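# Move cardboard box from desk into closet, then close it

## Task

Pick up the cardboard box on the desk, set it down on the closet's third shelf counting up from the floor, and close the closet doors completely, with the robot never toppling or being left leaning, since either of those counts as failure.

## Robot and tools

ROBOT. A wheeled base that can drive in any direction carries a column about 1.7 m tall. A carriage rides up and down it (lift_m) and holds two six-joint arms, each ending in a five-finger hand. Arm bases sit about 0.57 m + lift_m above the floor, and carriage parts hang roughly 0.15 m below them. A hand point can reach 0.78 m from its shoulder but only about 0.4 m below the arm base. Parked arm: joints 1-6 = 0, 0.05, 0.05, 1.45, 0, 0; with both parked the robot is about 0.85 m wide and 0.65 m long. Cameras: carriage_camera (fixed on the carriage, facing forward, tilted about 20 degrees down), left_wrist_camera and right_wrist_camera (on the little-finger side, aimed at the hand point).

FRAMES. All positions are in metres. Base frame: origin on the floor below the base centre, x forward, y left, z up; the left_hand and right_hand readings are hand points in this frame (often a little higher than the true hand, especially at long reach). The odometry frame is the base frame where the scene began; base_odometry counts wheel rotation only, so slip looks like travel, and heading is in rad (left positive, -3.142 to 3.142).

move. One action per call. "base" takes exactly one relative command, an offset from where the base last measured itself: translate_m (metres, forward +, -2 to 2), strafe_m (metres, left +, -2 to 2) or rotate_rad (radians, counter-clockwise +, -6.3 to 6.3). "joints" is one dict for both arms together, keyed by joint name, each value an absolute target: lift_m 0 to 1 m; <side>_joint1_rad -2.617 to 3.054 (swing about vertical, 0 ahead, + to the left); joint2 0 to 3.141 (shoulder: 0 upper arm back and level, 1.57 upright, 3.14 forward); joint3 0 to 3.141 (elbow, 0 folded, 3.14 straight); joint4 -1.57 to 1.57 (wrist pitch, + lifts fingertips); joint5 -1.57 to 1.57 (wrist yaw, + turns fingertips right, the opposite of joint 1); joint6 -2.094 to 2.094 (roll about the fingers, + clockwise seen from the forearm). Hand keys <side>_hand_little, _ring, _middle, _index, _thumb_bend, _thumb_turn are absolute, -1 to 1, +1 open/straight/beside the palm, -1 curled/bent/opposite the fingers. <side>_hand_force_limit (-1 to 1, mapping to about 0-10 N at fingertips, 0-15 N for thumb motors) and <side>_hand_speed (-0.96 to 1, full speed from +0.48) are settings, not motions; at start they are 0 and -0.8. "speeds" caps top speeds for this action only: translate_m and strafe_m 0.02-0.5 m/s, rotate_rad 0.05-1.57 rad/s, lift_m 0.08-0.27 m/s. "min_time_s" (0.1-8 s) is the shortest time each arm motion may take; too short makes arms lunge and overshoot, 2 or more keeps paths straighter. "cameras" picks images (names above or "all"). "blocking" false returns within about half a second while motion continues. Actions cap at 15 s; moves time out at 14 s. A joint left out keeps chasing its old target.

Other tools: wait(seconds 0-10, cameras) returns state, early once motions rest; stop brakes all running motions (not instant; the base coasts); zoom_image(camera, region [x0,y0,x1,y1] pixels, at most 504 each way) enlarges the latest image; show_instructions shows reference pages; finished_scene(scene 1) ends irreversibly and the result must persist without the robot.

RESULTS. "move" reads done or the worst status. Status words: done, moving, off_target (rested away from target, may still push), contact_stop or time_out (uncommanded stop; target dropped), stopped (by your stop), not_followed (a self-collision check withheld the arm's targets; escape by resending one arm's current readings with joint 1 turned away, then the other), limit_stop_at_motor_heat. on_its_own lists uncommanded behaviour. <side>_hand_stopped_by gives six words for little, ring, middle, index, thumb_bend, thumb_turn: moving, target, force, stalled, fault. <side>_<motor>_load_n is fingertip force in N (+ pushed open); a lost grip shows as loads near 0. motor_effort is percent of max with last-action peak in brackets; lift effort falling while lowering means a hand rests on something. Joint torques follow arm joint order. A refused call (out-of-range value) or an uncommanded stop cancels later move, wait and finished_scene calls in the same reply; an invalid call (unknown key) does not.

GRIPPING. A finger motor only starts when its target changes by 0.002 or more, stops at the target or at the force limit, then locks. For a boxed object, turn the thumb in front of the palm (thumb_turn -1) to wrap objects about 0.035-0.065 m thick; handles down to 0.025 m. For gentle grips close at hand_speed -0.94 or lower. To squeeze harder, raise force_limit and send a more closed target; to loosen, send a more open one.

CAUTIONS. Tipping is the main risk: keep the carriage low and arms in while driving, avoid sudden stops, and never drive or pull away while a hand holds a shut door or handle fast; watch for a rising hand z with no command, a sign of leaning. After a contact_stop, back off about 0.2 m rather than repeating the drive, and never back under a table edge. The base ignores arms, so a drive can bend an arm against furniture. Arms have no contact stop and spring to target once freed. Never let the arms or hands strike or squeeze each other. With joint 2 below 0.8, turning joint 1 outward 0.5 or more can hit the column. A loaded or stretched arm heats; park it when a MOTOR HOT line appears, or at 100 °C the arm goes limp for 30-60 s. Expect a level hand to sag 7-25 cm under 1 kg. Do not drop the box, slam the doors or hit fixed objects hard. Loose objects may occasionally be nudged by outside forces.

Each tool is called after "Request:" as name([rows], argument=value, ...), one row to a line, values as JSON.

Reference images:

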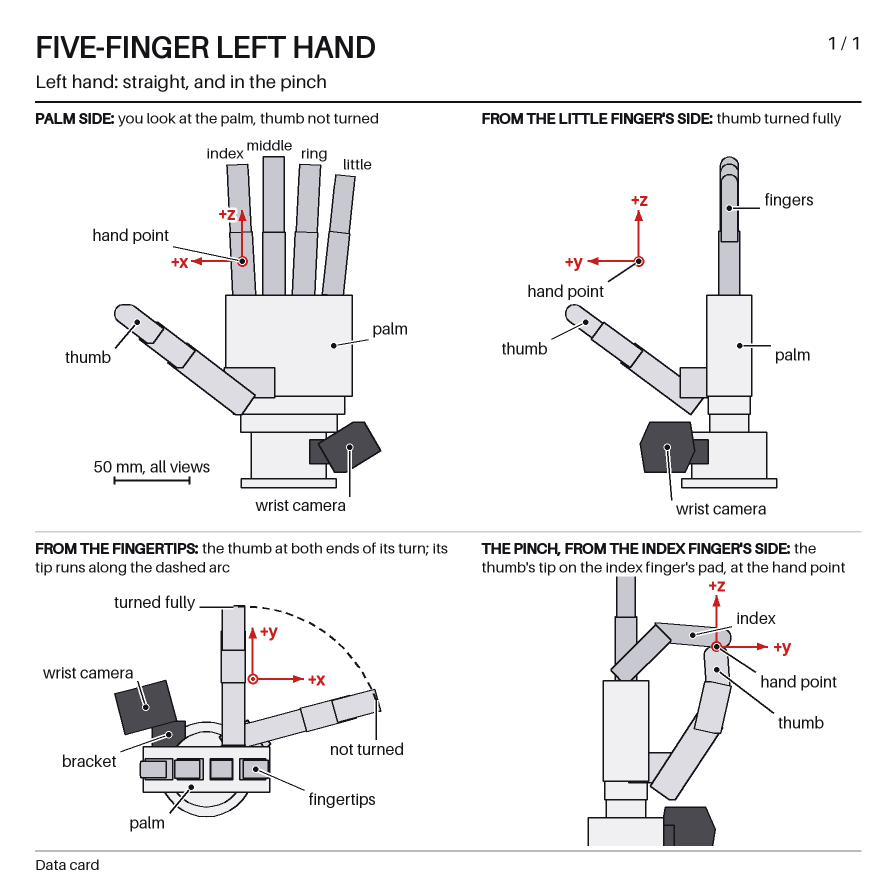

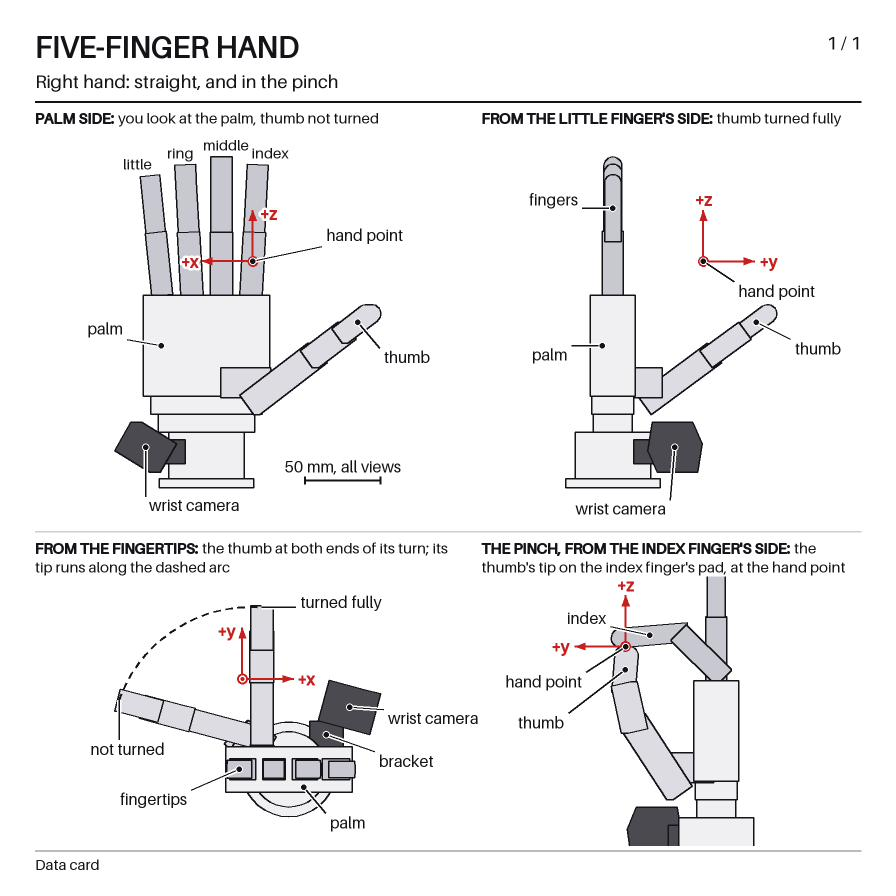

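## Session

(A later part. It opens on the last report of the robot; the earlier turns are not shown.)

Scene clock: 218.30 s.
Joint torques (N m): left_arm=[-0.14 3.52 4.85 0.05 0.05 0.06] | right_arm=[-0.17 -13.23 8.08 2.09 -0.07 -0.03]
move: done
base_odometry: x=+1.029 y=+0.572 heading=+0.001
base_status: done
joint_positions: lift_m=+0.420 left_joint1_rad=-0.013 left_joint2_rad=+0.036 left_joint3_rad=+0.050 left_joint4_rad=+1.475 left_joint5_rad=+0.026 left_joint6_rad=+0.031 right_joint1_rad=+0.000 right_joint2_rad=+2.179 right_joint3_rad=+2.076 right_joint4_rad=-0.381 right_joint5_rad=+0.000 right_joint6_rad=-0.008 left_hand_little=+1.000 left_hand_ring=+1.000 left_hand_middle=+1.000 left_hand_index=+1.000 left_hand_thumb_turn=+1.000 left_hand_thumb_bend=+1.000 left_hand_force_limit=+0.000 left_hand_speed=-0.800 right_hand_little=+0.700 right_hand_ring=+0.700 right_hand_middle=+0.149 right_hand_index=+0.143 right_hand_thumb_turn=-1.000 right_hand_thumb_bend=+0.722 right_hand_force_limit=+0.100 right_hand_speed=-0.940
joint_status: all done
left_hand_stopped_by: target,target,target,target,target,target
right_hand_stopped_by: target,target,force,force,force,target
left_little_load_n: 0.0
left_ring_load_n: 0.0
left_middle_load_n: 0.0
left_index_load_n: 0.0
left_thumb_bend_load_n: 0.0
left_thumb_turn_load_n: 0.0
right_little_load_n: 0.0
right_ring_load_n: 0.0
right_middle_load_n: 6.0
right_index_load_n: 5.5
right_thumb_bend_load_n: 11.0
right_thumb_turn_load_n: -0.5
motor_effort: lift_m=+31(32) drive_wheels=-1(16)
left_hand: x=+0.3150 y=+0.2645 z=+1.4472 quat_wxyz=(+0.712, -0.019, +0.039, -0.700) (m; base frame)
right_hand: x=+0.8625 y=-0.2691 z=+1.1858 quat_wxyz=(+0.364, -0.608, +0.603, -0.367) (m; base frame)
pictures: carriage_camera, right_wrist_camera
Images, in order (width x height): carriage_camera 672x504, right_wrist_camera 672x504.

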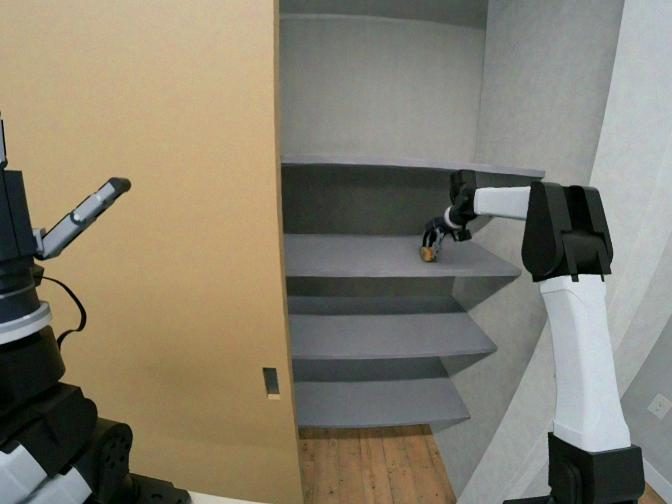

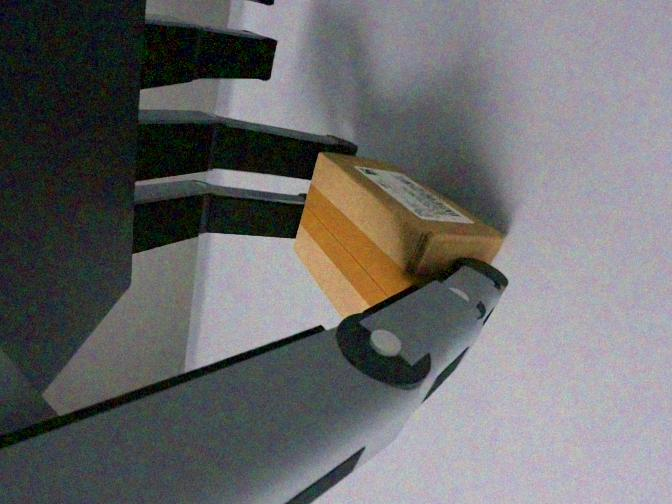

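Request:
move(joints={"lift_m":0.39}, speeds={"lift_m":0.08}, cameras=["carriage_camera","right_wrist_camera"])

Request:
zoom_image(camera="carriage_camera", region=[380, 160, 500, 280])

Scene clock: 219.73 s.
Joint torques (N m): left_arm=[-0.17 3.59 4.82 0 0.04 0.07] | right_arm=[0.06 -13.37 6.24 1.6 0.01 -0.11]
move: done
base_odometry: x=+1.029 y=+0.572 heading=+0.001
base_status: not commanded
joint_positions: lift_m=+0.390 left_joint1_rad=-0.013 left_joint2_rad=+0.036 left_joint3_rad=+0.050 left_joint4_rad=+1.475 left_joint5_rad=+0.026 left_joint6_rad=+0.031 right_joint1_rad=+0.000 right_joint2_rad=+2.179 right_joint3_rad=+2.100 right_joint4_rad=-0.327 right_joint5_rad=-0.001 right_joint6_rad=-0.003 left_hand_little=+1.000 left_hand_ring=+1.000 left_hand_middle=+1.000 left_hand_index=+1.000 left_hand_thumb_turn=+1.000 left_hand_thumb_bend=+1.000 left_hand_force_limit=+0.000 left_hand_speed=-0.800 right_hand_little=+0.700 right_hand_ring=+0.700 right_hand_middle=+0.149 right_hand_index=+0.143 right_hand_thumb_turn=-1.000 right_hand_thumb_bend=+0.722 right_hand_force_limit=+0.100 right_hand_speed=-0.940
joint_status: all done
left_hand_stopped_by: target,target,target,target,target,target
right_hand_stopped_by: target,target,force,force,force,target
left_little_load_n: 0.0
left_ring_load_n: 0.0
left_middle_load_n: 0.0
left_index_load_n: 0.0
left_thumb_bend_load_n: 0.0
left_thumb_turn_load_n: 0.0
right_little_load_n: 0.0
right_ring_load_n: 0.0
right_middle_load_n: 6.5
right_index_load_n: 6.0
right_thumb_bend_load_n: 10.0
right_thumb_turn_load_n: -1.0
motor_effort: lift_m=+29(31) drive_wheels=-1(1)
left_hand: x=+0.3150 y=+0.2645 z=+1.4173 quat_wxyz=(+0.712, -0.019, +0.039, -0.700) (m; base frame)
right_hand: x=+0.8749 y=-0.2687 z=+1.1789 quat_wxyz=(+0.389, -0.592, +0.589, -0.389) (m; base frame)
pictures: carriage_camera, right_wrist_camera
Images, in order (width x height): carriage_camera 672x504, right_wrist_camera 672x504.

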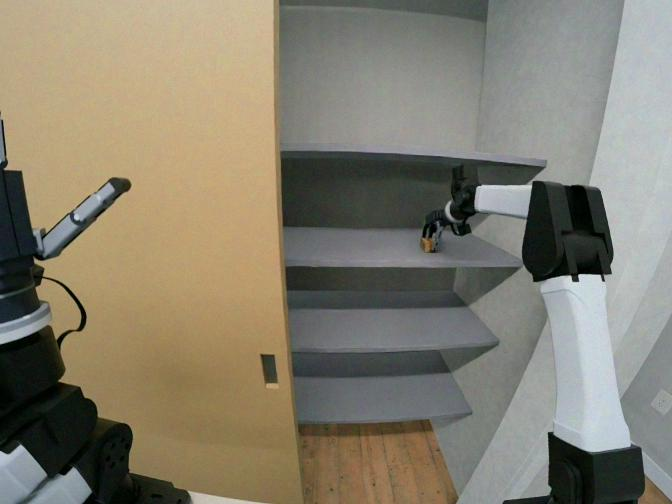

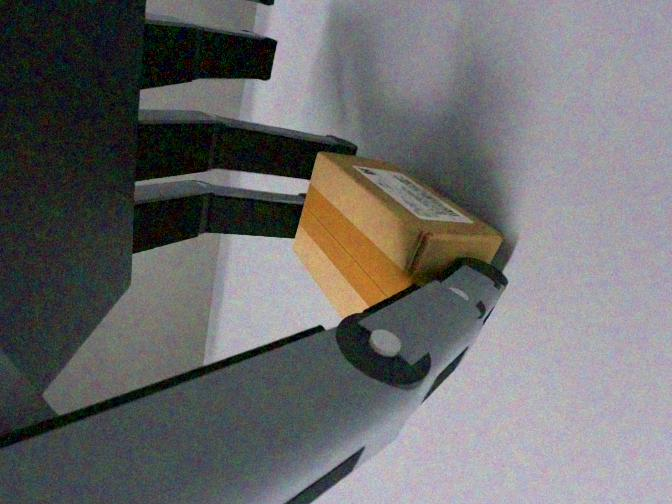

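Scaled by 4.200 from the camera's 672x504 image, which has a finer 960x720 frame.

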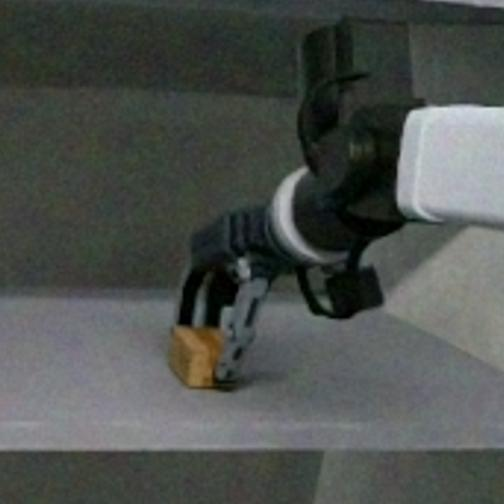

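Request:
move(joints={"lift_m":0.412}, speeds={"lift_m":0.08}, cameras=["right_wrist_camera"])

Scene clock: 220.83 s.
Joint torques (N m): left_arm=[-0.21 3.47 4.75 -0.02 0.06 0.06] | right_arm=[-0.01 -13.2 6.13 2.04 0 -0.08]
move: done
base_odometry: x=+1.029 y=+0.572 heading=+0.001
base_status: not commanded
joint_positions: lift_m=+0.412 left_joint1_rad=-0.013 left_joint2_rad=+0.036 left_joint3_rad=+0.050 left_joint4_rad=+1.476 left_joint5_rad=+0.026 left_joint6_rad=+0.031 right_joint1_rad=+0.000 right_joint2_rad=+2.180 right_joint3_rad=+2.100 right_joint4_rad=-0.373 right_joint5_rad=-0.001 right_joint6_rad=-0.003 left_hand_little=+1.000 left_hand_ring=+1.000 left_hand_middle=+1.000 left_hand_index=+1.000 left_hand_thumb_turn=+1.000 left_hand_thumb_bend=+1.000 left_hand_force_limit=+0.000 left_hand_speed=-0.800 right_hand_little=+0.700 right_hand_ring=+0.700 right_hand_middle=+0.149 right_hand_index=+0.143 right_hand_thumb_turn=-1.000 right_hand_thumb_bend=+0.722 right_hand_force_limit=+0.100 right_hand_speed=-0.940
joint_status: all done
left_hand_stopped_by: target,target,target,target,target,target
right_hand_stopped_by: target,target,force,force,force,target
left_little_load_n: 0.0
left_ring_load_n: 0.0
left_middle_load_n: 0.0
left_index_load_n: 0.0
left_thumb_bend_load_n: 0.0
left_thumb_turn_load_n: 0.0
right_little_load_n: 0.0
right_ring_load_n: 0.0
right_middle_load_n: 6.0
right_index_load_n: 5.5
right_thumb_bend_load_n: 11.0
right_thumb_turn_load_n: -0.5
motor_effort: lift_m=+35(46) drive_wheels=-1(4)
left_hand: x=+0.3149 y=+0.2645 z=+1.4388 quat_wxyz=(+0.713, -0.019, +0.038, -0.700) (m; base frame)
right_hand: x=+0.8673 y=-0.2687 z=+1.1901 quat_wxyz=(+0.375, -0.601, +0.598, -0.376) (m; base frame)
pictures: right_wrist_camera
Images, in order (width x height): right_wrist_camera 672x504.

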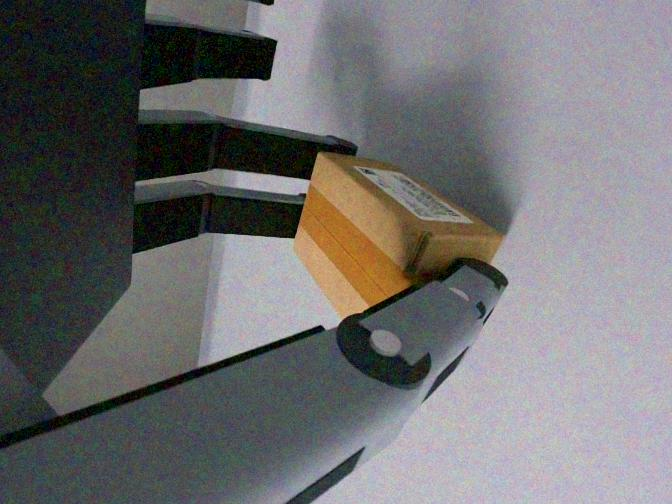

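Request:
move(joints={"lift_m":0.401}, speeds={"lift_m":0.08}, cameras=["carriage_camera","right_wrist_camera"])

Request:
zoom_image(camera="carriage_camera", region=[380, 170, 500, 290])

Scene clock: 222.00 s.
Joint torques (N m): left_arm=[-0.18 3.64 4.89 -0.03 0.06 0.07] | right_arm=[0.18 -13.34 6.19 2.05 0 -0.14]
move: done
base_odometry: x=+1.029 y=+0.572 heading=+0.001
base_status: not commanded
joint_positions: lift_m=+0.401 left_joint1_rad=-0.013 left_joint2_rad=+0.036 left_joint3_rad=+0.050 left_joint4_rad=+1.476 left_joint5_rad=+0.026 left_joint6_rad=+0.031 right_joint1_rad=+0.000 right_joint2_rad=+2.180 right_joint3_rad=+2.100 right_joint4_rad=-0.372 right_joint5_rad=-0.001 right_joint6_rad=-0.003 left_hand_little=+1.000 left_hand_ring=+1.000 left_hand_middle=+1.000 left_hand_index=+1.000 left_hand_thumb_turn=+1.000 left_hand_thumb_bend=+1.000 left_hand_force_limit=+0.000 left_hand_speed=-0.800 right_hand_little=+0.700 right_hand_ring=+0.700 right_hand_middle=+0.149 right_hand_index=+0.143 right_hand_thumb_turn=-1.000 right_hand_thumb_bend=+0.722 right_hand_force_limit=+0.100 right_hand_speed=-0.940
joint_status: all done
left_hand_stopped_by: target,target,target,target,target,target
right_hand_stopped_by: target,target,force,force,force,target
left_little_load_n: 0.0
left_ring_load_n: 0.0
left_middle_load_n: 0.0
left_index_load_n: -0.5
left_thumb_bend_load_n: 0.0
left_thumb_turn_load_n: 0.0
right_little_load_n: 0.0
right_ring_load_n: 0.0
right_middle_load_n: 6.0
right_index_load_n: 5.5
right_thumb_bend_load_n: 11.0
right_thumb_turn_load_n: -0.5
motor_effort: lift_m=+31(31) drive_wheels=-1(4)
left_hand: x=+0.3148 y=+0.2645 z=+1.4283 quat_wxyz=(+0.713, -0.019, +0.038, -0.700) (m; base frame)
right_hand: x=+0.8676 y=-0.2686 z=+1.1793 quat_wxyz=(+0.375, -0.600, +0.598, -0.375) (m; base frame)
pictures: carriage_camera, right_wrist_camera
Images, in order (width x height): carriage_camera 672x504, right_wrist_camera 672x504.

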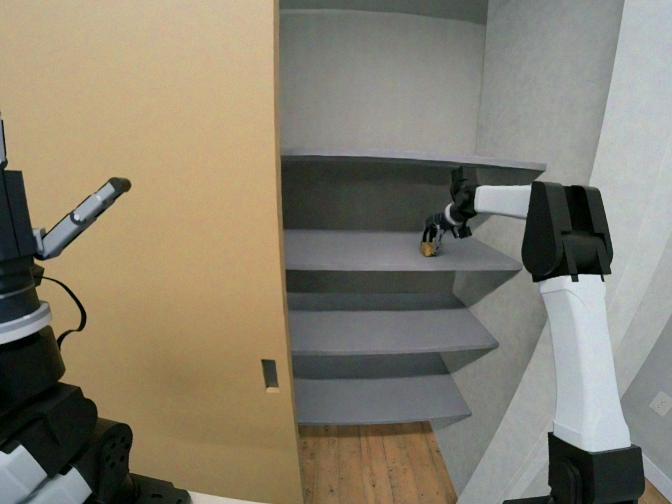

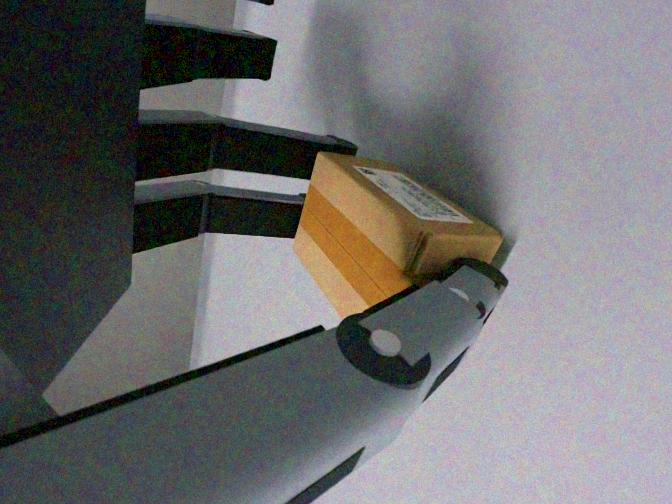

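Scaled by 4.200 from the camera's 672x504 image, which has a finer 960x720 frame.

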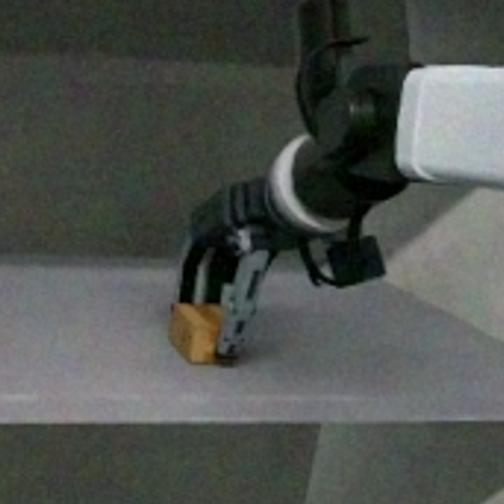

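Request:
move(joints={"lift_m":0.395}, speeds={"lift_m":0.08})

Scene clock: 222.83 s.
Joint torques (N m): left_arm=[-0.1 3.54 4.83 -0.01 0.06 0.06] | right_arm=[-0.08 -13.44 6.19 1.82 -0.02 -0.11]
move: done
base_odometry: x=+1.029 y=+0.572 heading=+0.001
base_status: not commanded
joint_positions: lift_m=+0.395 left_joint1_rad=-0.013 left_joint2_rad=+0.036 left_joint3_rad=+0.050 left_joint4_rad=+1.476 left_joint5_rad=+0.026 left_joint6_rad=+0.031 right_joint1_rad=+0.000 right_joint2_rad=+2.180 right_joint3_rad=+2.100 right_joint4_rad=-0.345 right_joint5_rad=-0.001 right_joint6_rad=-0.003 left_hand_little=+1.000 left_hand_ring=+1.000 left_hand_middle=+1.000 left_hand_index=+1.000 left_hand_thumb_turn=+1.000 left_hand_thumb_bend=+1.000 left_hand_force_limit=+0.000 left_hand_speed=-0.800 right_hand_little=+0.700 right_hand_ring=+0.700 right_hand_middle=+0.149 right_hand_index=+0.143 right_hand_thumb_turn=-1.000 right_hand_thumb_bend=+0.722 right_hand_force_limit=+0.100 right_hand_speed=-0.940
joint_status: all done
left_hand_stopped_by: target,target,target,target,target,target
right_hand_stopped_by: target,target,force,force,force,target
left_little_load_n: 0.0
left_ring_load_n: 0.0
left_middle_load_n: 0.0
left_index_load_n: 0.0
left_thumb_bend_load_n: 0.0
left_thumb_turn_load_n: 0.0
right_little_load_n: 0.0
right_ring_load_n: 0.0
right_middle_load_n: 6.5
right_index_load_n: 6.0
right_thumb_bend_load_n: 10.5
right_thumb_turn_load_n: -1.0
motor_effort: lift_m=+29(30) drive_wheels=+3(4)
left_hand: x=+0.3148 y=+0.2645 z=+1.4224 quat_wxyz=(+0.713, -0.019, +0.038, -0.700) (m; base frame)
right_hand: x=+0.8720 y=-0.2686 z=+1.1791 quat_wxyz=(+0.383, -0.595, +0.593, -0.383) (m; base frame)
pictures: none

Request:
move(joints={"lift_m":0.401}, speeds={"lift_m":0.08})

Request:
move(joints={"right_hand_index":0.5,"right_hand_middle":0.5,"right_hand_thumb_bend":0.78,"right_hand_speed":-0.9}, cameras=["right_wrist_camera"])

Scene clock: 224.03 s.
Joint torques (N m): left_arm=[-0.14 3.64 4.81 -0.02 0.04 0.08] | right_arm=[0.16 -13.22 6.13 2.02 0.01 -0.09]
move: done
base_odometry: x=+1.029 y=+0.572 heading=+0.001
base_status: not commanded
joint_positions: lift_m=+0.401 left_joint1_rad=-0.013 left_joint2_rad=+0.036 left_joint3_rad=+0.050 left_joint4_rad=+1.476 left_joint5_rad=+0.026 left_joint6_rad=+0.031 right_joint1_rad=+0.000 right_joint2_rad=+2.181 right_joint3_rad=+2.100 right_joint4_rad=-0.367 right_joint5_rad=-0.001 right_joint6_rad=-0.003 left_hand_little=+1.000 left_hand_ring=+1.000 left_hand_middle=+1.000 left_hand_index=+1.000 left_hand_thumb_turn=+1.000 left_hand_thumb_bend=+1.000 left_hand_force_limit=+0.000 left_hand_speed=-0.800 right_hand_little=+0.700 right_hand_ring=+0.700 right_hand_middle=+0.149 right_hand_index=+0.143 right_hand_thumb_turn=-1.000 right_hand_thumb_bend=+0.722 right_hand_force_limit=+0.100 right_hand_speed=-0.940
joint_status: all done
left_hand_stopped_by: target,target,target,target,target,target
right_hand_stopped_by: target,target,force,force,force,target
left_little_load_n: 0.0
left_ring_load_n: 0.0
left_middle_load_n: 0.0
left_index_load_n: 0.0
left_thumb_bend_load_n: 0.0
left_thumb_turn_load_n: 0.0
right_little_load_n: 0.0
right_ring_load_n: 0.0
right_middle_load_n: 6.5
right_index_load_n: 5.5
right_thumb_bend_load_n: 11.0
right_thumb_turn_load_n: -0.5
motor_effort: lift_m=+35(44) drive_wheels=+3(4)
left_hand: x=+0.3148 y=+0.2645 z=+1.4278 quat_wxyz=(+0.713, -0.019, +0.038, -0.700) (m; base frame)
right_hand: x=+0.8684 y=-0.2686 z=+1.1793 quat_wxyz=(+0.376, -0.600, +0.598, -0.377) (m; base frame)
pictures: none

Scene clock: 225.80 s.
Joint torques (N m): left_arm=[-0.13 3.59 4.74 -0.01 0.04 0.07] | right_arm=[-0.01 -13.33 6.16 1.99 0.05 -0.13]
move: done
base_odometry: x=+1.029 y=+0.572 heading=+0.001
base_status: not commanded
joint_positions: lift_m=+0.401 left_joint1_rad=-0.013 left_joint2_rad=+0.036 left_joint3_rad=+0.050 left_joint4_rad=+1.476 left_joint5_rad=+0.026 left_joint6_rad=+0.031 right_joint1_rad=+0.000 right_joint2_rad=+2.181 right_joint3_rad=+2.100 right_joint4_rad=-0.369 right_joint5_rad=-0.001 right_joint6_rad=-0.003 left_hand_little=+1.000 left_hand_ring=+1.000 left_hand_middle=+1.000 left_hand_index=+1.000 left_hand_thumb_turn=+1.000 left_hand_thumb_bend=+1.000 left_hand_force_limit=+0.000 left_hand_speed=-0.800 right_hand_little=+0.700 right_hand_ring=+0.700 right_hand_middle=+0.500 right_hand_index=+0.500 right_hand_thumb_turn=-1.000 right_hand_thumb_bend=+0.780 right_hand_force_limit=+0.100 right_hand_speed=-0.900
joint_status: all done
left_hand_stopped_by: target,target,target,target,target,target
right_hand_stopped_by: target,target,target,target,target,target
left_little_load_n: 0.0
left_ring_load_n: 0.0
left_middle_load_n: 0.0
left_index_load_n: 0.0
left_thumb_bend_load_n: 0.0
left_thumb_turn_load_n: 0.0
right_little_load_n: 0.0
right_ring_load_n: 0.0
right_middle_load_n: 0.0
right_index_load_n: 0.0
right_thumb_bend_load_n: 0.0
right_thumb_turn_load_n: 0.0
motor_effort: lift_m=+36(37) drive_wheels=+3(3)
left_hand: x=+0.3147 y=+0.2645 z=+1.4279 quat_wxyz=(+0.713, -0.018, +0.038, -0.700) (m; base frame)
right_hand: x=+0.8682 y=-0.2686 z=+1.1790 quat_wxyz=(+0.376, -0.600, +0.598, -0.376) (m; base frame)
pictures: right_wrist_camera
Images, in order (width x height): right_wrist_camera 672x504.

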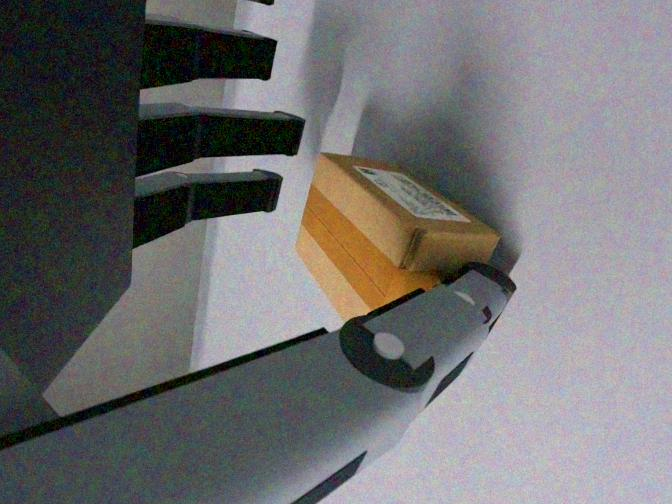

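Request:
move(joints={"lift_m":0.45,"right_hand_index":0.7,"right_hand_middle":0.7}, speeds={"lift_m":0.1}, cameras=["carriage_camera","right_wrist_camera"])

Scene clock: 227.50 s.
Joint torques (N m): left_arm=[-0.14 3.59 4.81 0.01 0.05 0.05] | right_arm=[-0.05 -14.97 7.49 2.52 0.01 -0.15]
move: done
base_odometry: x=+1.028 y=+0.572 heading=+0.001
base_status: not commanded
joint_positions: lift_m=+0.450 left_joint1_rad=-0.013 left_joint2_rad=+0.036 left_joint3_rad=+0.050 left_joint4_rad=+1.476 left_joint5_rad=+0.026 left_joint6_rad=+0.031 right_joint1_rad=+0.000 right_joint2_rad=+2.194 right_joint3_rad=+2.085 right_joint4_rad=-0.425 right_joint5_rad=-0.001 right_joint6_rad=-0.003 left_hand_little=+1.000 left_hand_ring=+1.000 left_hand_middle=+1.000 left_hand_index=+1.000 left_hand_thumb_turn=+1.000 left_hand_thumb_bend=+1.000 left_hand_force_limit=+0.000 left_hand_speed=-0.800 right_hand_little=+0.700 right_hand_ring=+0.700 right_hand_middle=+0.700 right_hand_index=+0.700 right_hand_thumb_turn=-1.000 right_hand_thumb_bend=+0.780 right_hand_force_limit=+0.100 right_hand_speed=-0.900
joint_status: all done
left_hand_stopped_by: target,target,target,target,target,target
right_hand_stopped_by: target,target,target,target,target,target
left_little_load_n: 0.0
left_ring_load_n: 0.0
left_middle_load_n: 0.0
left_index_load_n: 0.0
left_thumb_bend_load_n: 0.0
left_thumb_turn_load_n: 0.0
right_little_load_n: 0.0
right_ring_load_n: 0.0
right_middle_load_n: 0.0
right_index_load_n: 0.0
right_thumb_bend_load_n: 0.0
right_thumb_turn_load_n: 0.0
motor_effort: lift_m=+36(42) drive_wheels=+5(5)
left_hand: x=+0.3147 y=+0.2645 z=+1.4767 quat_wxyz=(+0.713, -0.018, +0.038, -0.700) (m; base frame)
right_hand: x=+0.8568 y=-0.2686 z=+1.2012 quat_wxyz=(+0.350, -0.615, +0.613, -0.350) (m; base frame)
pictures: carriage_camera, right_wrist_camera
Images, in order (width x height): carriage_camera 672x504, right_wrist_camera 672x504.

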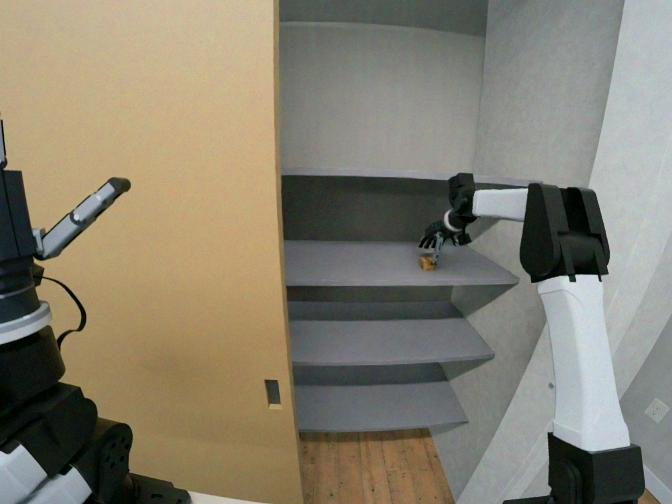

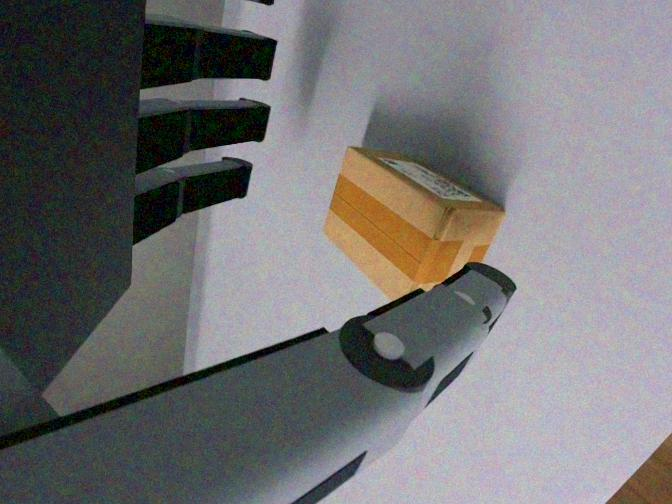

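Request:
move(joints={"lift_m":0.422}, speeds={"lift_m":0.1}, cameras=["carriage_camera","right_wrist_camera"])

Request:
zoom_image(camera="carriage_camera", region=[380, 140, 560, 290])

Scene clock: 228.93 s.
Joint torques (N m): left_arm=[-0.12 3.51 4.66 -0.04 0.05 0.06] | right_arm=[0.16 -14.84 7.23 2.16 -0.03 -0.12]
move: done
base_odometry: x=+1.029 y=+0.572 heading=+0.001
base_status: not commanded
joint_positions: lift_m=+0.422 left_joint1_rad=-0.013 left_joint2_rad=+0.036 left_joint3_rad=+0.050 left_joint4_rad=+1.476 left_joint5_rad=+0.026 left_joint6_rad=+0.031 right_joint1_rad=+0.000 right_joint2_rad=+2.194 right_joint3_rad=+2.087 right_joint4_rad=-0.390 right_joint5_rad=-0.001 right_joint6_rad=-0.003 left_hand_little=+1.000 left_hand_ring=+1.000 left_hand_middle=+1.000 left_hand_index=+1.000 left_hand_thumb_turn=+1.000 left_hand_thumb_bend=+1.000 left_hand_force_limit=+0.000 left_hand_speed=-0.800 right_hand_little=+0.700 right_hand_ring=+0.700 right_hand_middle=+0.700 right_hand_index=+0.700 right_hand_thumb_turn=-1.000 right_hand_thumb_bend=+0.780 right_hand_force_limit=+0.100 right_hand_speed=-0.900
joint_status: all done
left_hand_stopped_by: target,target,target,target,target,target
right_hand_stopped_by: target,target,target,target,target,target
left_little_load_n: 0.0
left_ring_load_n: 0.0
left_middle_load_n: 0.0
left_index_load_n: 0.0
left_thumb_bend_load_n: 0.0
left_thumb_turn_load_n: 0.0
right_little_load_n: 0.0
right_ring_load_n: 0.0
right_middle_load_n: 0.0
right_index_load_n: 0.0
right_thumb_bend_load_n: 0.0
right_thumb_turn_load_n: 0.0
motor_effort: lift_m=+30(32) drive_wheels=+3(5)
left_hand: x=+0.3147 y=+0.2645 z=+1.4493 quat_wxyz=(+0.713, -0.018, +0.038, -0.700) (m; base frame)
right_hand: x=+0.8636 y=-0.2686 z=+1.1817 quat_wxyz=(+0.362, -0.609, +0.607, -0.362) (m; base frame)
pictures: carriage_camera, right_wrist_camera
Images, in order (width x height): carriage_camera 672x504, right_wrist_camera 672x504.

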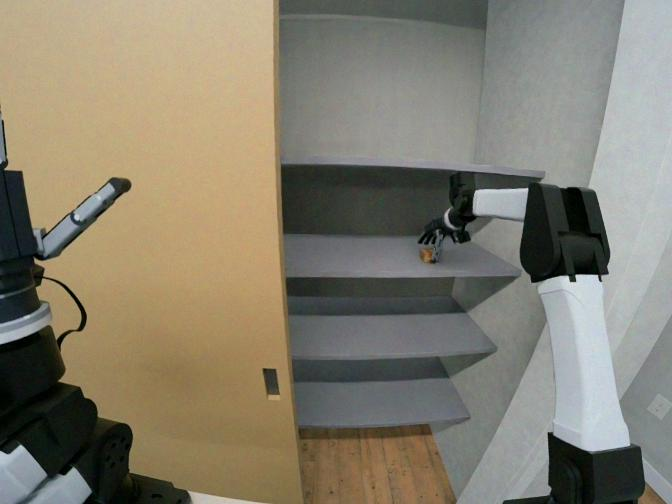

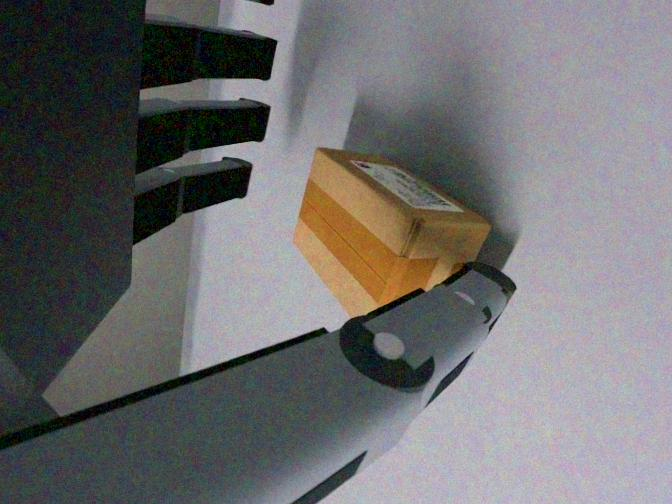

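Scaled by 2.800 from the camera's 672x504 image, which has a finer 960x720 frame.

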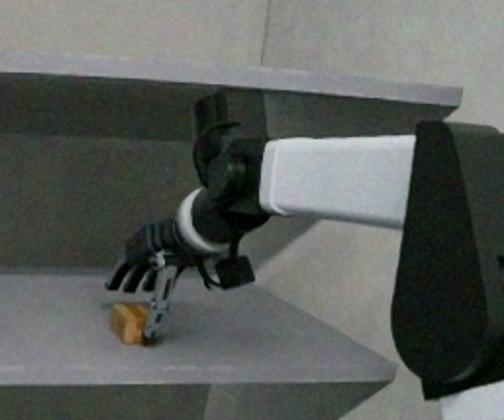

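Request:
move(joints={"right_hand_index":1,"right_hand_middle":1,"right_hand_ring":1,"right_hand_little":1,"right_hand_speed":-0.6})

Request:
move(base={"translate_m": -0.05}, speeds={"translate_m": 0.05}, cameras=["carriage_camera","right_wrist_camera"])

Scene clock: 230.30 s.
Joint torques (N m): left_arm=[-0.14 3.59 4.81 -0.01 0.05 0.07] | right_arm=[-0.06 -15.02 7.31 2.18 0.03 -0.1]
move: done
base_odometry: x=+1.029 y=+0.572 heading=+0.001
base_status: not commanded
joint_positions: lift_m=+0.422 left_joint1_rad=-0.013 left_joint2_rad=+0.036 left_joint3_rad=+0.050 left_joint4_rad=+1.477 left_joint5_rad=+0.026 left_joint6_rad=+0.031 right_joint1_rad=+0.000 right_joint2_rad=+2.194 right_joint3_rad=+2.087 right_joint4_rad=-0.388 right_joint5_rad=-0.001 right_joint6_rad=-0.003 left_hand_little=+1.000 left_hand_ring=+1.000 left_hand_middle=+1.000 left_hand_index=+1.000 left_hand_thumb_turn=+1.000 left_hand_thumb_bend=+1.000 left_hand_force_limit=+0.000 left_hand_speed=-0.800 right_hand_little=+1.000 right_hand_ring=+1.000 right_hand_middle=+1.000 right_hand_index=+1.000 right_hand_thumb_turn=-1.000 right_hand_thumb_bend=+0.780 right_hand_force_limit=+0.100 right_hand_speed=-0.600
joint_status: all done
left_hand_stopped_by: target,target,target,target,target,target
right_hand_stopped_by: target,target,target,target,target,target
left_little_load_n: 0.0
left_ring_load_n: 0.0
left_middle_load_n: 0.0
left_index_load_n: 0.0
left_thumb_bend_load_n: 0.0
left_thumb_turn_load_n: 0.0
right_little_load_n: 0.0
right_ring_load_n: 0.0
right_middle_load_n: 0.0
right_index_load_n: 0.0
right_thumb_bend_load_n: 0.0
right_thumb_turn_load_n: 0.0
motor_effort: lift_m=+30(32) drive_wheels=+3(4)
left_hand: x=+0.3146 y=+0.2645 z=+1.4493 quat_wxyz=(+0.713, -0.018, +0.038, -0.700) (m; base frame)
right_hand: x=+0.8640 y=-0.2686 z=+1.1821 quat_wxyz=(+0.362, -0.608, +0.606, -0.362) (m; base frame)
pictures: none

Scene clock: 231.80 s.
Joint torques (N m): left_arm=[-0.1 3.59 4.83 -0.03 0.05 0.07] | right_arm=[-0.12 -14.84 7.13 2.13 -0.01 -0.07]
move: done
base_odometry: x=+0.978 y=+0.572 heading=+0.001
base_status: done
joint_positions: lift_m=+0.422 left_joint1_rad=-0.013 left_joint2_rad=+0.036 left_joint3_rad=+0.050 left_joint4_rad=+1.476 left_joint5_rad=+0.026 left_joint6_rad=+0.031 right_joint1_rad=+0.000 right_joint2_rad=+2.194 right_joint3_rad=+2.087 right_joint4_rad=-0.386 right_joint5_rad=-0.001 right_joint6_rad=-0.003 left_hand_little=+1.000 left_hand_ring=+1.000 left_hand_middle=+1.000 left_hand_index=+1.000 left_hand_thumb_turn=+1.000 left_hand_thumb_bend=+1.000 left_hand_force_limit=+0.000 left_hand_speed=-0.800 right_hand_little=+1.000 right_hand_ring=+1.000 right_hand_middle=+1.000 right_hand_index=+1.000 right_hand_thumb_turn=-1.000 right_hand_thumb_bend=+0.780 right_hand_force_limit=+0.100 right_hand_speed=-0.600
joint_status: not commanded
left_hand_stopped_by: target,target,target,target,target,target
right_hand_stopped_by: target,target,target,target,target,target
left_little_load_n: 0.0
left_ring_load_n: 0.0
left_middle_load_n: 0.0
left_index_load_n: 0.0
left_thumb_bend_load_n: 0.0
left_thumb_turn_load_n: 0.0
right_little_load_n: 0.0
right_ring_load_n: 0.0
right_middle_load_n: 0.0
right_index_load_n: 0.0
right_thumb_bend_load_n: 0.0
right_thumb_turn_load_n: 0.0
motor_effort: lift_m=+30(32) drive_wheels=+4(11)
left_hand: x=+0.3148 y=+0.2645 z=+1.4493 quat_wxyz=(+0.713, -0.019, +0.038, -0.700) (m; base frame)
right_hand: x=+0.8643 y=-0.2686 z=+1.1825 quat_wxyz=(+0.363, -0.608, +0.606, -0.363) (m; base frame)
pictures: carriage_camera, right_wrist_camera
Images, in order (width x height): carriage_camera 672x504, right_wrist_camera 672x504.

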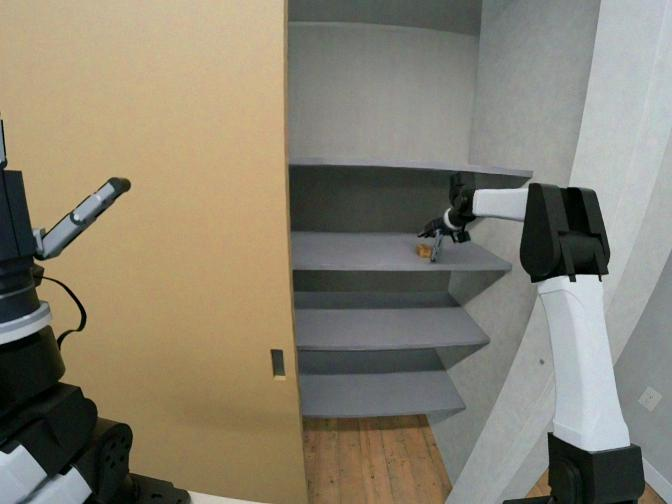

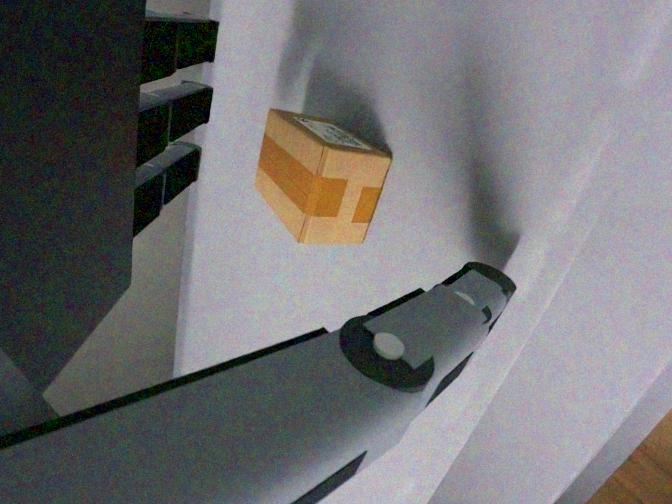

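Request:
move(base={"translate_m": -0.5}, speeds={"translate_m": 0.25}, cameras=["carriage_camera"])

Request:
zoom_image(camera="carriage_camera", region=[290, 120, 530, 420])

Scene clock: 235.57 s.
Joint torques (N m): left_arm=[-0.18 3.62 4.85 0.01 0.08 0.06] | right_arm=[-0.08 -14.43 7.38 2.13 0.03 -0.14]
move: done
base_odometry: x=+0.478 y=+0.571 heading=+0.002
base_status: done
joint_positions: lift_m=+0.422 left_joint1_rad=-0.013 left_joint2_rad=+0.036 left_joint3_rad=+0.050 left_joint4_rad=+1.476 left_joint5_rad=+0.026 left_joint6_rad=+0.031 right_joint1_rad=+0.000 right_joint2_rad=+2.194 right_joint3_rad=+2.087 right_joint4_rad=-0.381 right_joint5_rad=-0.001 right_joint6_rad=-0.003 left_hand_little=+1.000 left_hand_ring=+1.000 left_hand_middle=+1.000 left_hand_index=+1.000 left_hand_thumb_turn=+1.000 left_hand_thumb_bend=+1.000 left_hand_force_limit=+0.000 left_hand_speed=-0.800 right_hand_little=+1.000 right_hand_ring=+1.000 right_hand_middle=+1.000 right_hand_index=+1.000 right_hand_thumb_turn=-1.000 right_hand_thumb_bend=+0.780 right_hand_force_limit=+0.100 right_hand_speed=-0.600
joint_status: not commanded
left_hand_stopped_by: target,target,target,target,target,target
right_hand_stopped_by: target,target,target,target,target,target
left_little_load_n: 0.0
left_ring_load_n: 0.0
left_middle_load_n: 0.0
left_index_load_n: 0.0
left_thumb_bend_load_n: 0.0
left_thumb_turn_load_n: 0.0
right_little_load_n: 0.0
right_ring_load_n: -0.5
right_middle_load_n: -0.5
right_index_load_n: -0.5
right_thumb_bend_load_n: 0.0
right_thumb_turn_load_n: 0.0
motor_effort: lift_m=+31(33) drive_wheels=-4(22)
left_hand: x=+0.3149 y=+0.2645 z=+1.4493 quat_wxyz=(+0.713, -0.019, +0.038, -0.700) (m; base frame)
right_hand: x=+0.8651 y=-0.2689 z=+1.1834 quat_wxyz=(+0.364, -0.607, +0.605, -0.364) (m; base frame)
pictures: carriage_camera
Images, in order (width x height): carriage_camera 672x504.

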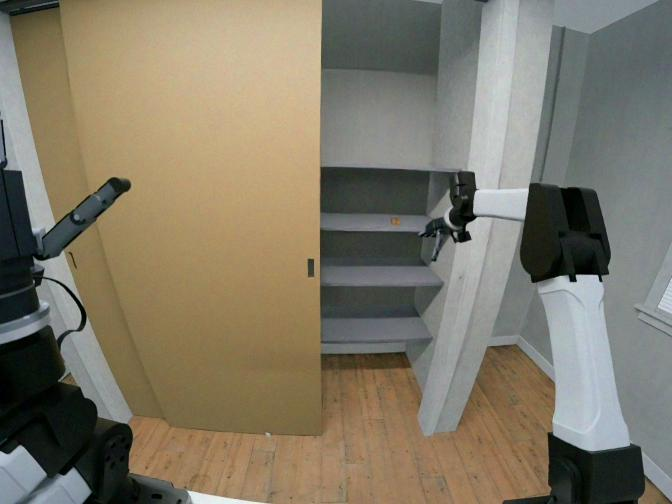

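Scaled by 1.680 from the camera's 672x504 image, which has a finer 960x720 frame.

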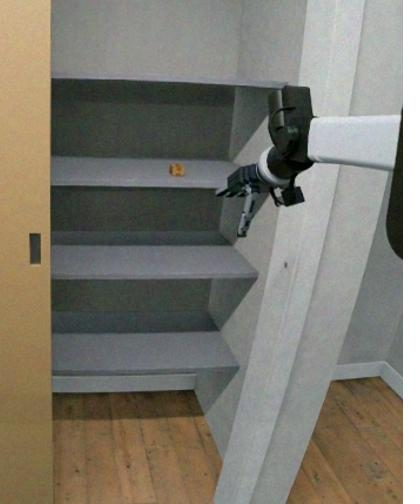

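Request:
move(joints={"right_joint1_rad":0,"right_joint2_rad":1.2,"right_joint3_rad":1.4,"right_joint4_rad":-0.2,"right_joint5_rad":0,"right_joint6_rad":-1.57,"right_hand_little":-0.9,"right_hand_ring":-0.9,"right_hand_thumb_turn":1,"right_hand_thumb_bend":1,"lift_m":0.1}, min_time_s=2.5, base={"strafe_m": 0.37}, speeds={"strafe_m": 0.25,"lift_m":0.2}, cameras=["carriage_camera","right_wrist_camera"])

Scene clock: 240.20 s.
Joint torques (N m): left_arm=[-0.14 3.58 4.74 -0.01 0.04 0.05] | right_arm=[-0.02 -6.75 4.75 2.31 0.01 -0.32]
move: done
base_odometry: x=+0.478 y=+0.941 heading=+0.002
base_status: done
joint_positions: lift_m=+0.100 left_joint1_rad=-0.013 left_joint2_rad=+0.036 left_joint3_rad=+0.050 left_joint4_rad=+1.476 left_joint5_rad=+0.026 left_joint6_rad=+0.031 right_joint1_rad=+0.000 right_joint2_rad=+1.221 right_joint3_rad=+1.413 right_joint4_rad=-0.211 right_joint5_rad=-0.001 right_joint6_rad=-1.560 left_hand_little=+1.000 left_hand_ring=+1.000 left_hand_middle=+1.000 left_hand_index=+1.000 left_hand_thumb_turn=+1.000 left_hand_thumb_bend=+1.000 left_hand_force_limit=+0.000 left_hand_speed=-0.800 right_hand_little=-0.900 right_hand_ring=-0.900 right_hand_middle=+1.000 right_hand_index=+1.000 right_hand_thumb_turn=+1.000 right_hand_thumb_bend=+1.000 right_hand_force_limit=+0.100 right_hand_speed=-0.600
joint_status: all done
left_hand_stopped_by: target,target,target,target,target,target
right_hand_stopped_by: target,target,target,target,target,target
left_little_load_n: 0.5
left_ring_load_n: 0.0
left_middle_load_n: 0.0
left_index_load_n: 0.0
left_thumb_bend_load_n: 0.0
left_thumb_turn_load_n: 0.0
right_little_load_n: 0.0
right_ring_load_n: 0.0
right_middle_load_n: 0.0
right_index_load_n: 0.0
right_thumb_bend_load_n: 0.0
right_thumb_turn_load_n: 0.0
motor_effort: lift_m=+30(32) drive_wheels=+0(12)
left_hand: x=+0.3149 y=+0.2645 z=+1.1273 quat_wxyz=(+0.713, -0.019, +0.038, -0.700) (m; base frame)
right_hand: x=+0.6586 y=-0.3594 z=+1.1101 quat_wxyz=(+0.004, -0.714, +0.004, -0.700) (m; base frame)
pictures: carriage_camera, right_wrist_camera
Images, in order (width x height): carriage_camera 672x504, right_wrist_camera 672x504.

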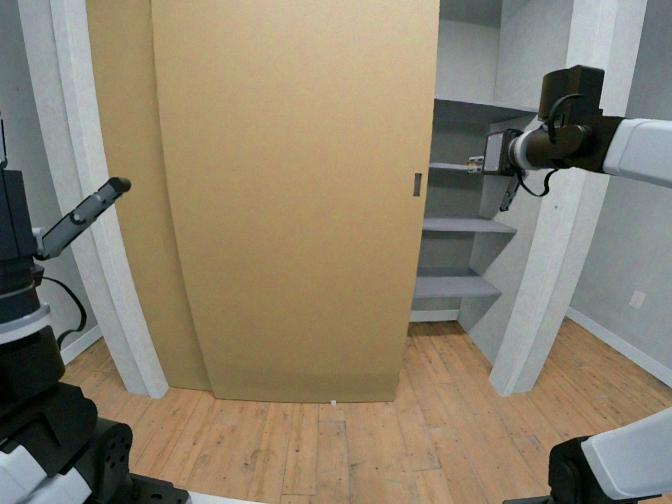

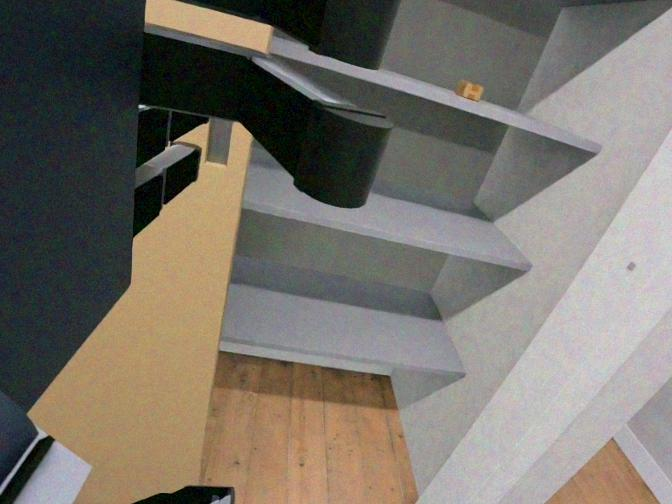

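Request:
move(joints={"lift_m":0.037}, base={"translate_m": 0.22}, speeds={"translate_m": 0.15}, cameras=["carriage_camera","right_wrist_camera"])

Request:
zoom_image(camera="right_wrist_camera", region=[120, 60, 420, 260])

Request:
zoom_image(camera="carriage_camera", region=[390, 110, 590, 260])

Scene clock: 243.10 s.
Joint torques (N m): left_arm=[-0.13 3.51 4.75 -0.03 0.04 0.08] | right_arm=[-0.05 -5.16 5.29 2.25 0 -0.34]
move: done
base_odometry: x=+0.698 y=+0.942 heading=+0.002
base_status: done
joint_positions: lift_m=+0.037 left_joint1_rad=-0.013 left_joint2_rad=+0.036 left_joint3_rad=+0.050 left_joint4_rad=+1.477 left_joint5_rad=+0.026 left_joint6_rad=+0.031 right_joint1_rad=+0.000 right_joint2_rad=+1.208 right_joint3_rad=+1.406 right_joint4_rad=-0.204 right_joint5_rad=-0.001 right_joint6_rad=-1.561 left_hand_little=+1.000 left_hand_ring=+1.000 left_hand_middle=+1.000 left_hand_index=+1.000 left_hand_thumb_turn=+1.000 left_hand_thumb_bend=+1.000 left_hand_force_limit=+0.000 left_hand_speed=-0.800 right_hand_little=-0.900 right_hand_ring=-0.900 right_hand_middle=+1.000 right_hand_index=+1.000 right_hand_thumb_turn=+1.000 right_hand_thumb_bend=+1.000 right_hand_force_limit=+0.100 right_hand_speed=-0.600
joint_status: all done
left_hand_stopped_by: target,target,target,target,target,target
right_hand_stopped_by: target,target,target,target,target,target
left_little_load_n: 0.0
left_ring_load_n: 0.0
left_middle_load_n: 0.0
left_index_load_n: 0.0
left_thumb_bend_load_n: 0.0
left_thumb_turn_load_n: 0.0
right_little_load_n: 0.0
right_ring_load_n: 0.0
right_middle_load_n: 0.0
right_index_load_n: 0.0
right_thumb_bend_load_n: 0.0
right_thumb_turn_load_n: 0.0
motor_effort: lift_m=+31(32) drive_wheels=-2(13)
left_hand: x=+0.3146 y=+0.2645 z=+1.0643 quat_wxyz=(+0.713, -0.018, +0.038, -0.700) (m; base frame)
right_hand: x=+0.6550 y=-0.3594 z=+1.0511 quat_wxyz=(+0.004, -0.709, +0.003, -0.705) (m; base frame)
pictures: carriage_camera, right_wrist_camera
Images, in order (width x height): carriage_camera 672x504, right_wrist_camera 672x504.

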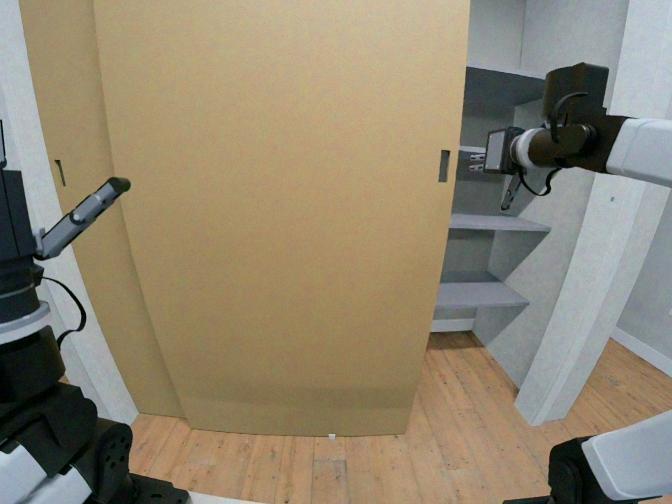

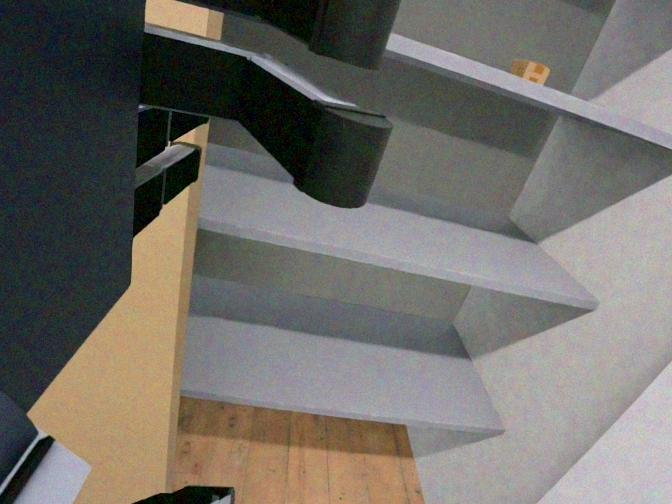

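Scaled by 1.680 from the camera's 672x504 image, which has a finer 960x720 frame.

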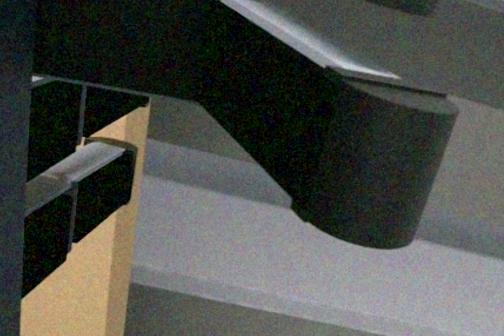

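Scaled by 2.520 from the camera's 672x504 image, which has a finer 960x720 frame.

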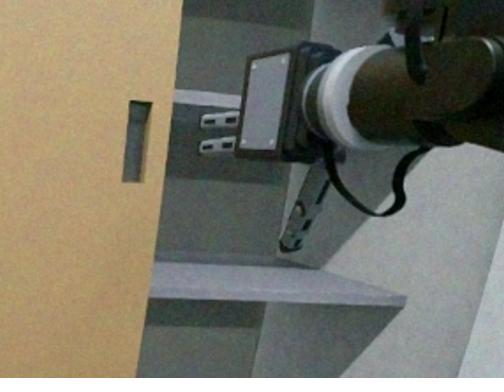

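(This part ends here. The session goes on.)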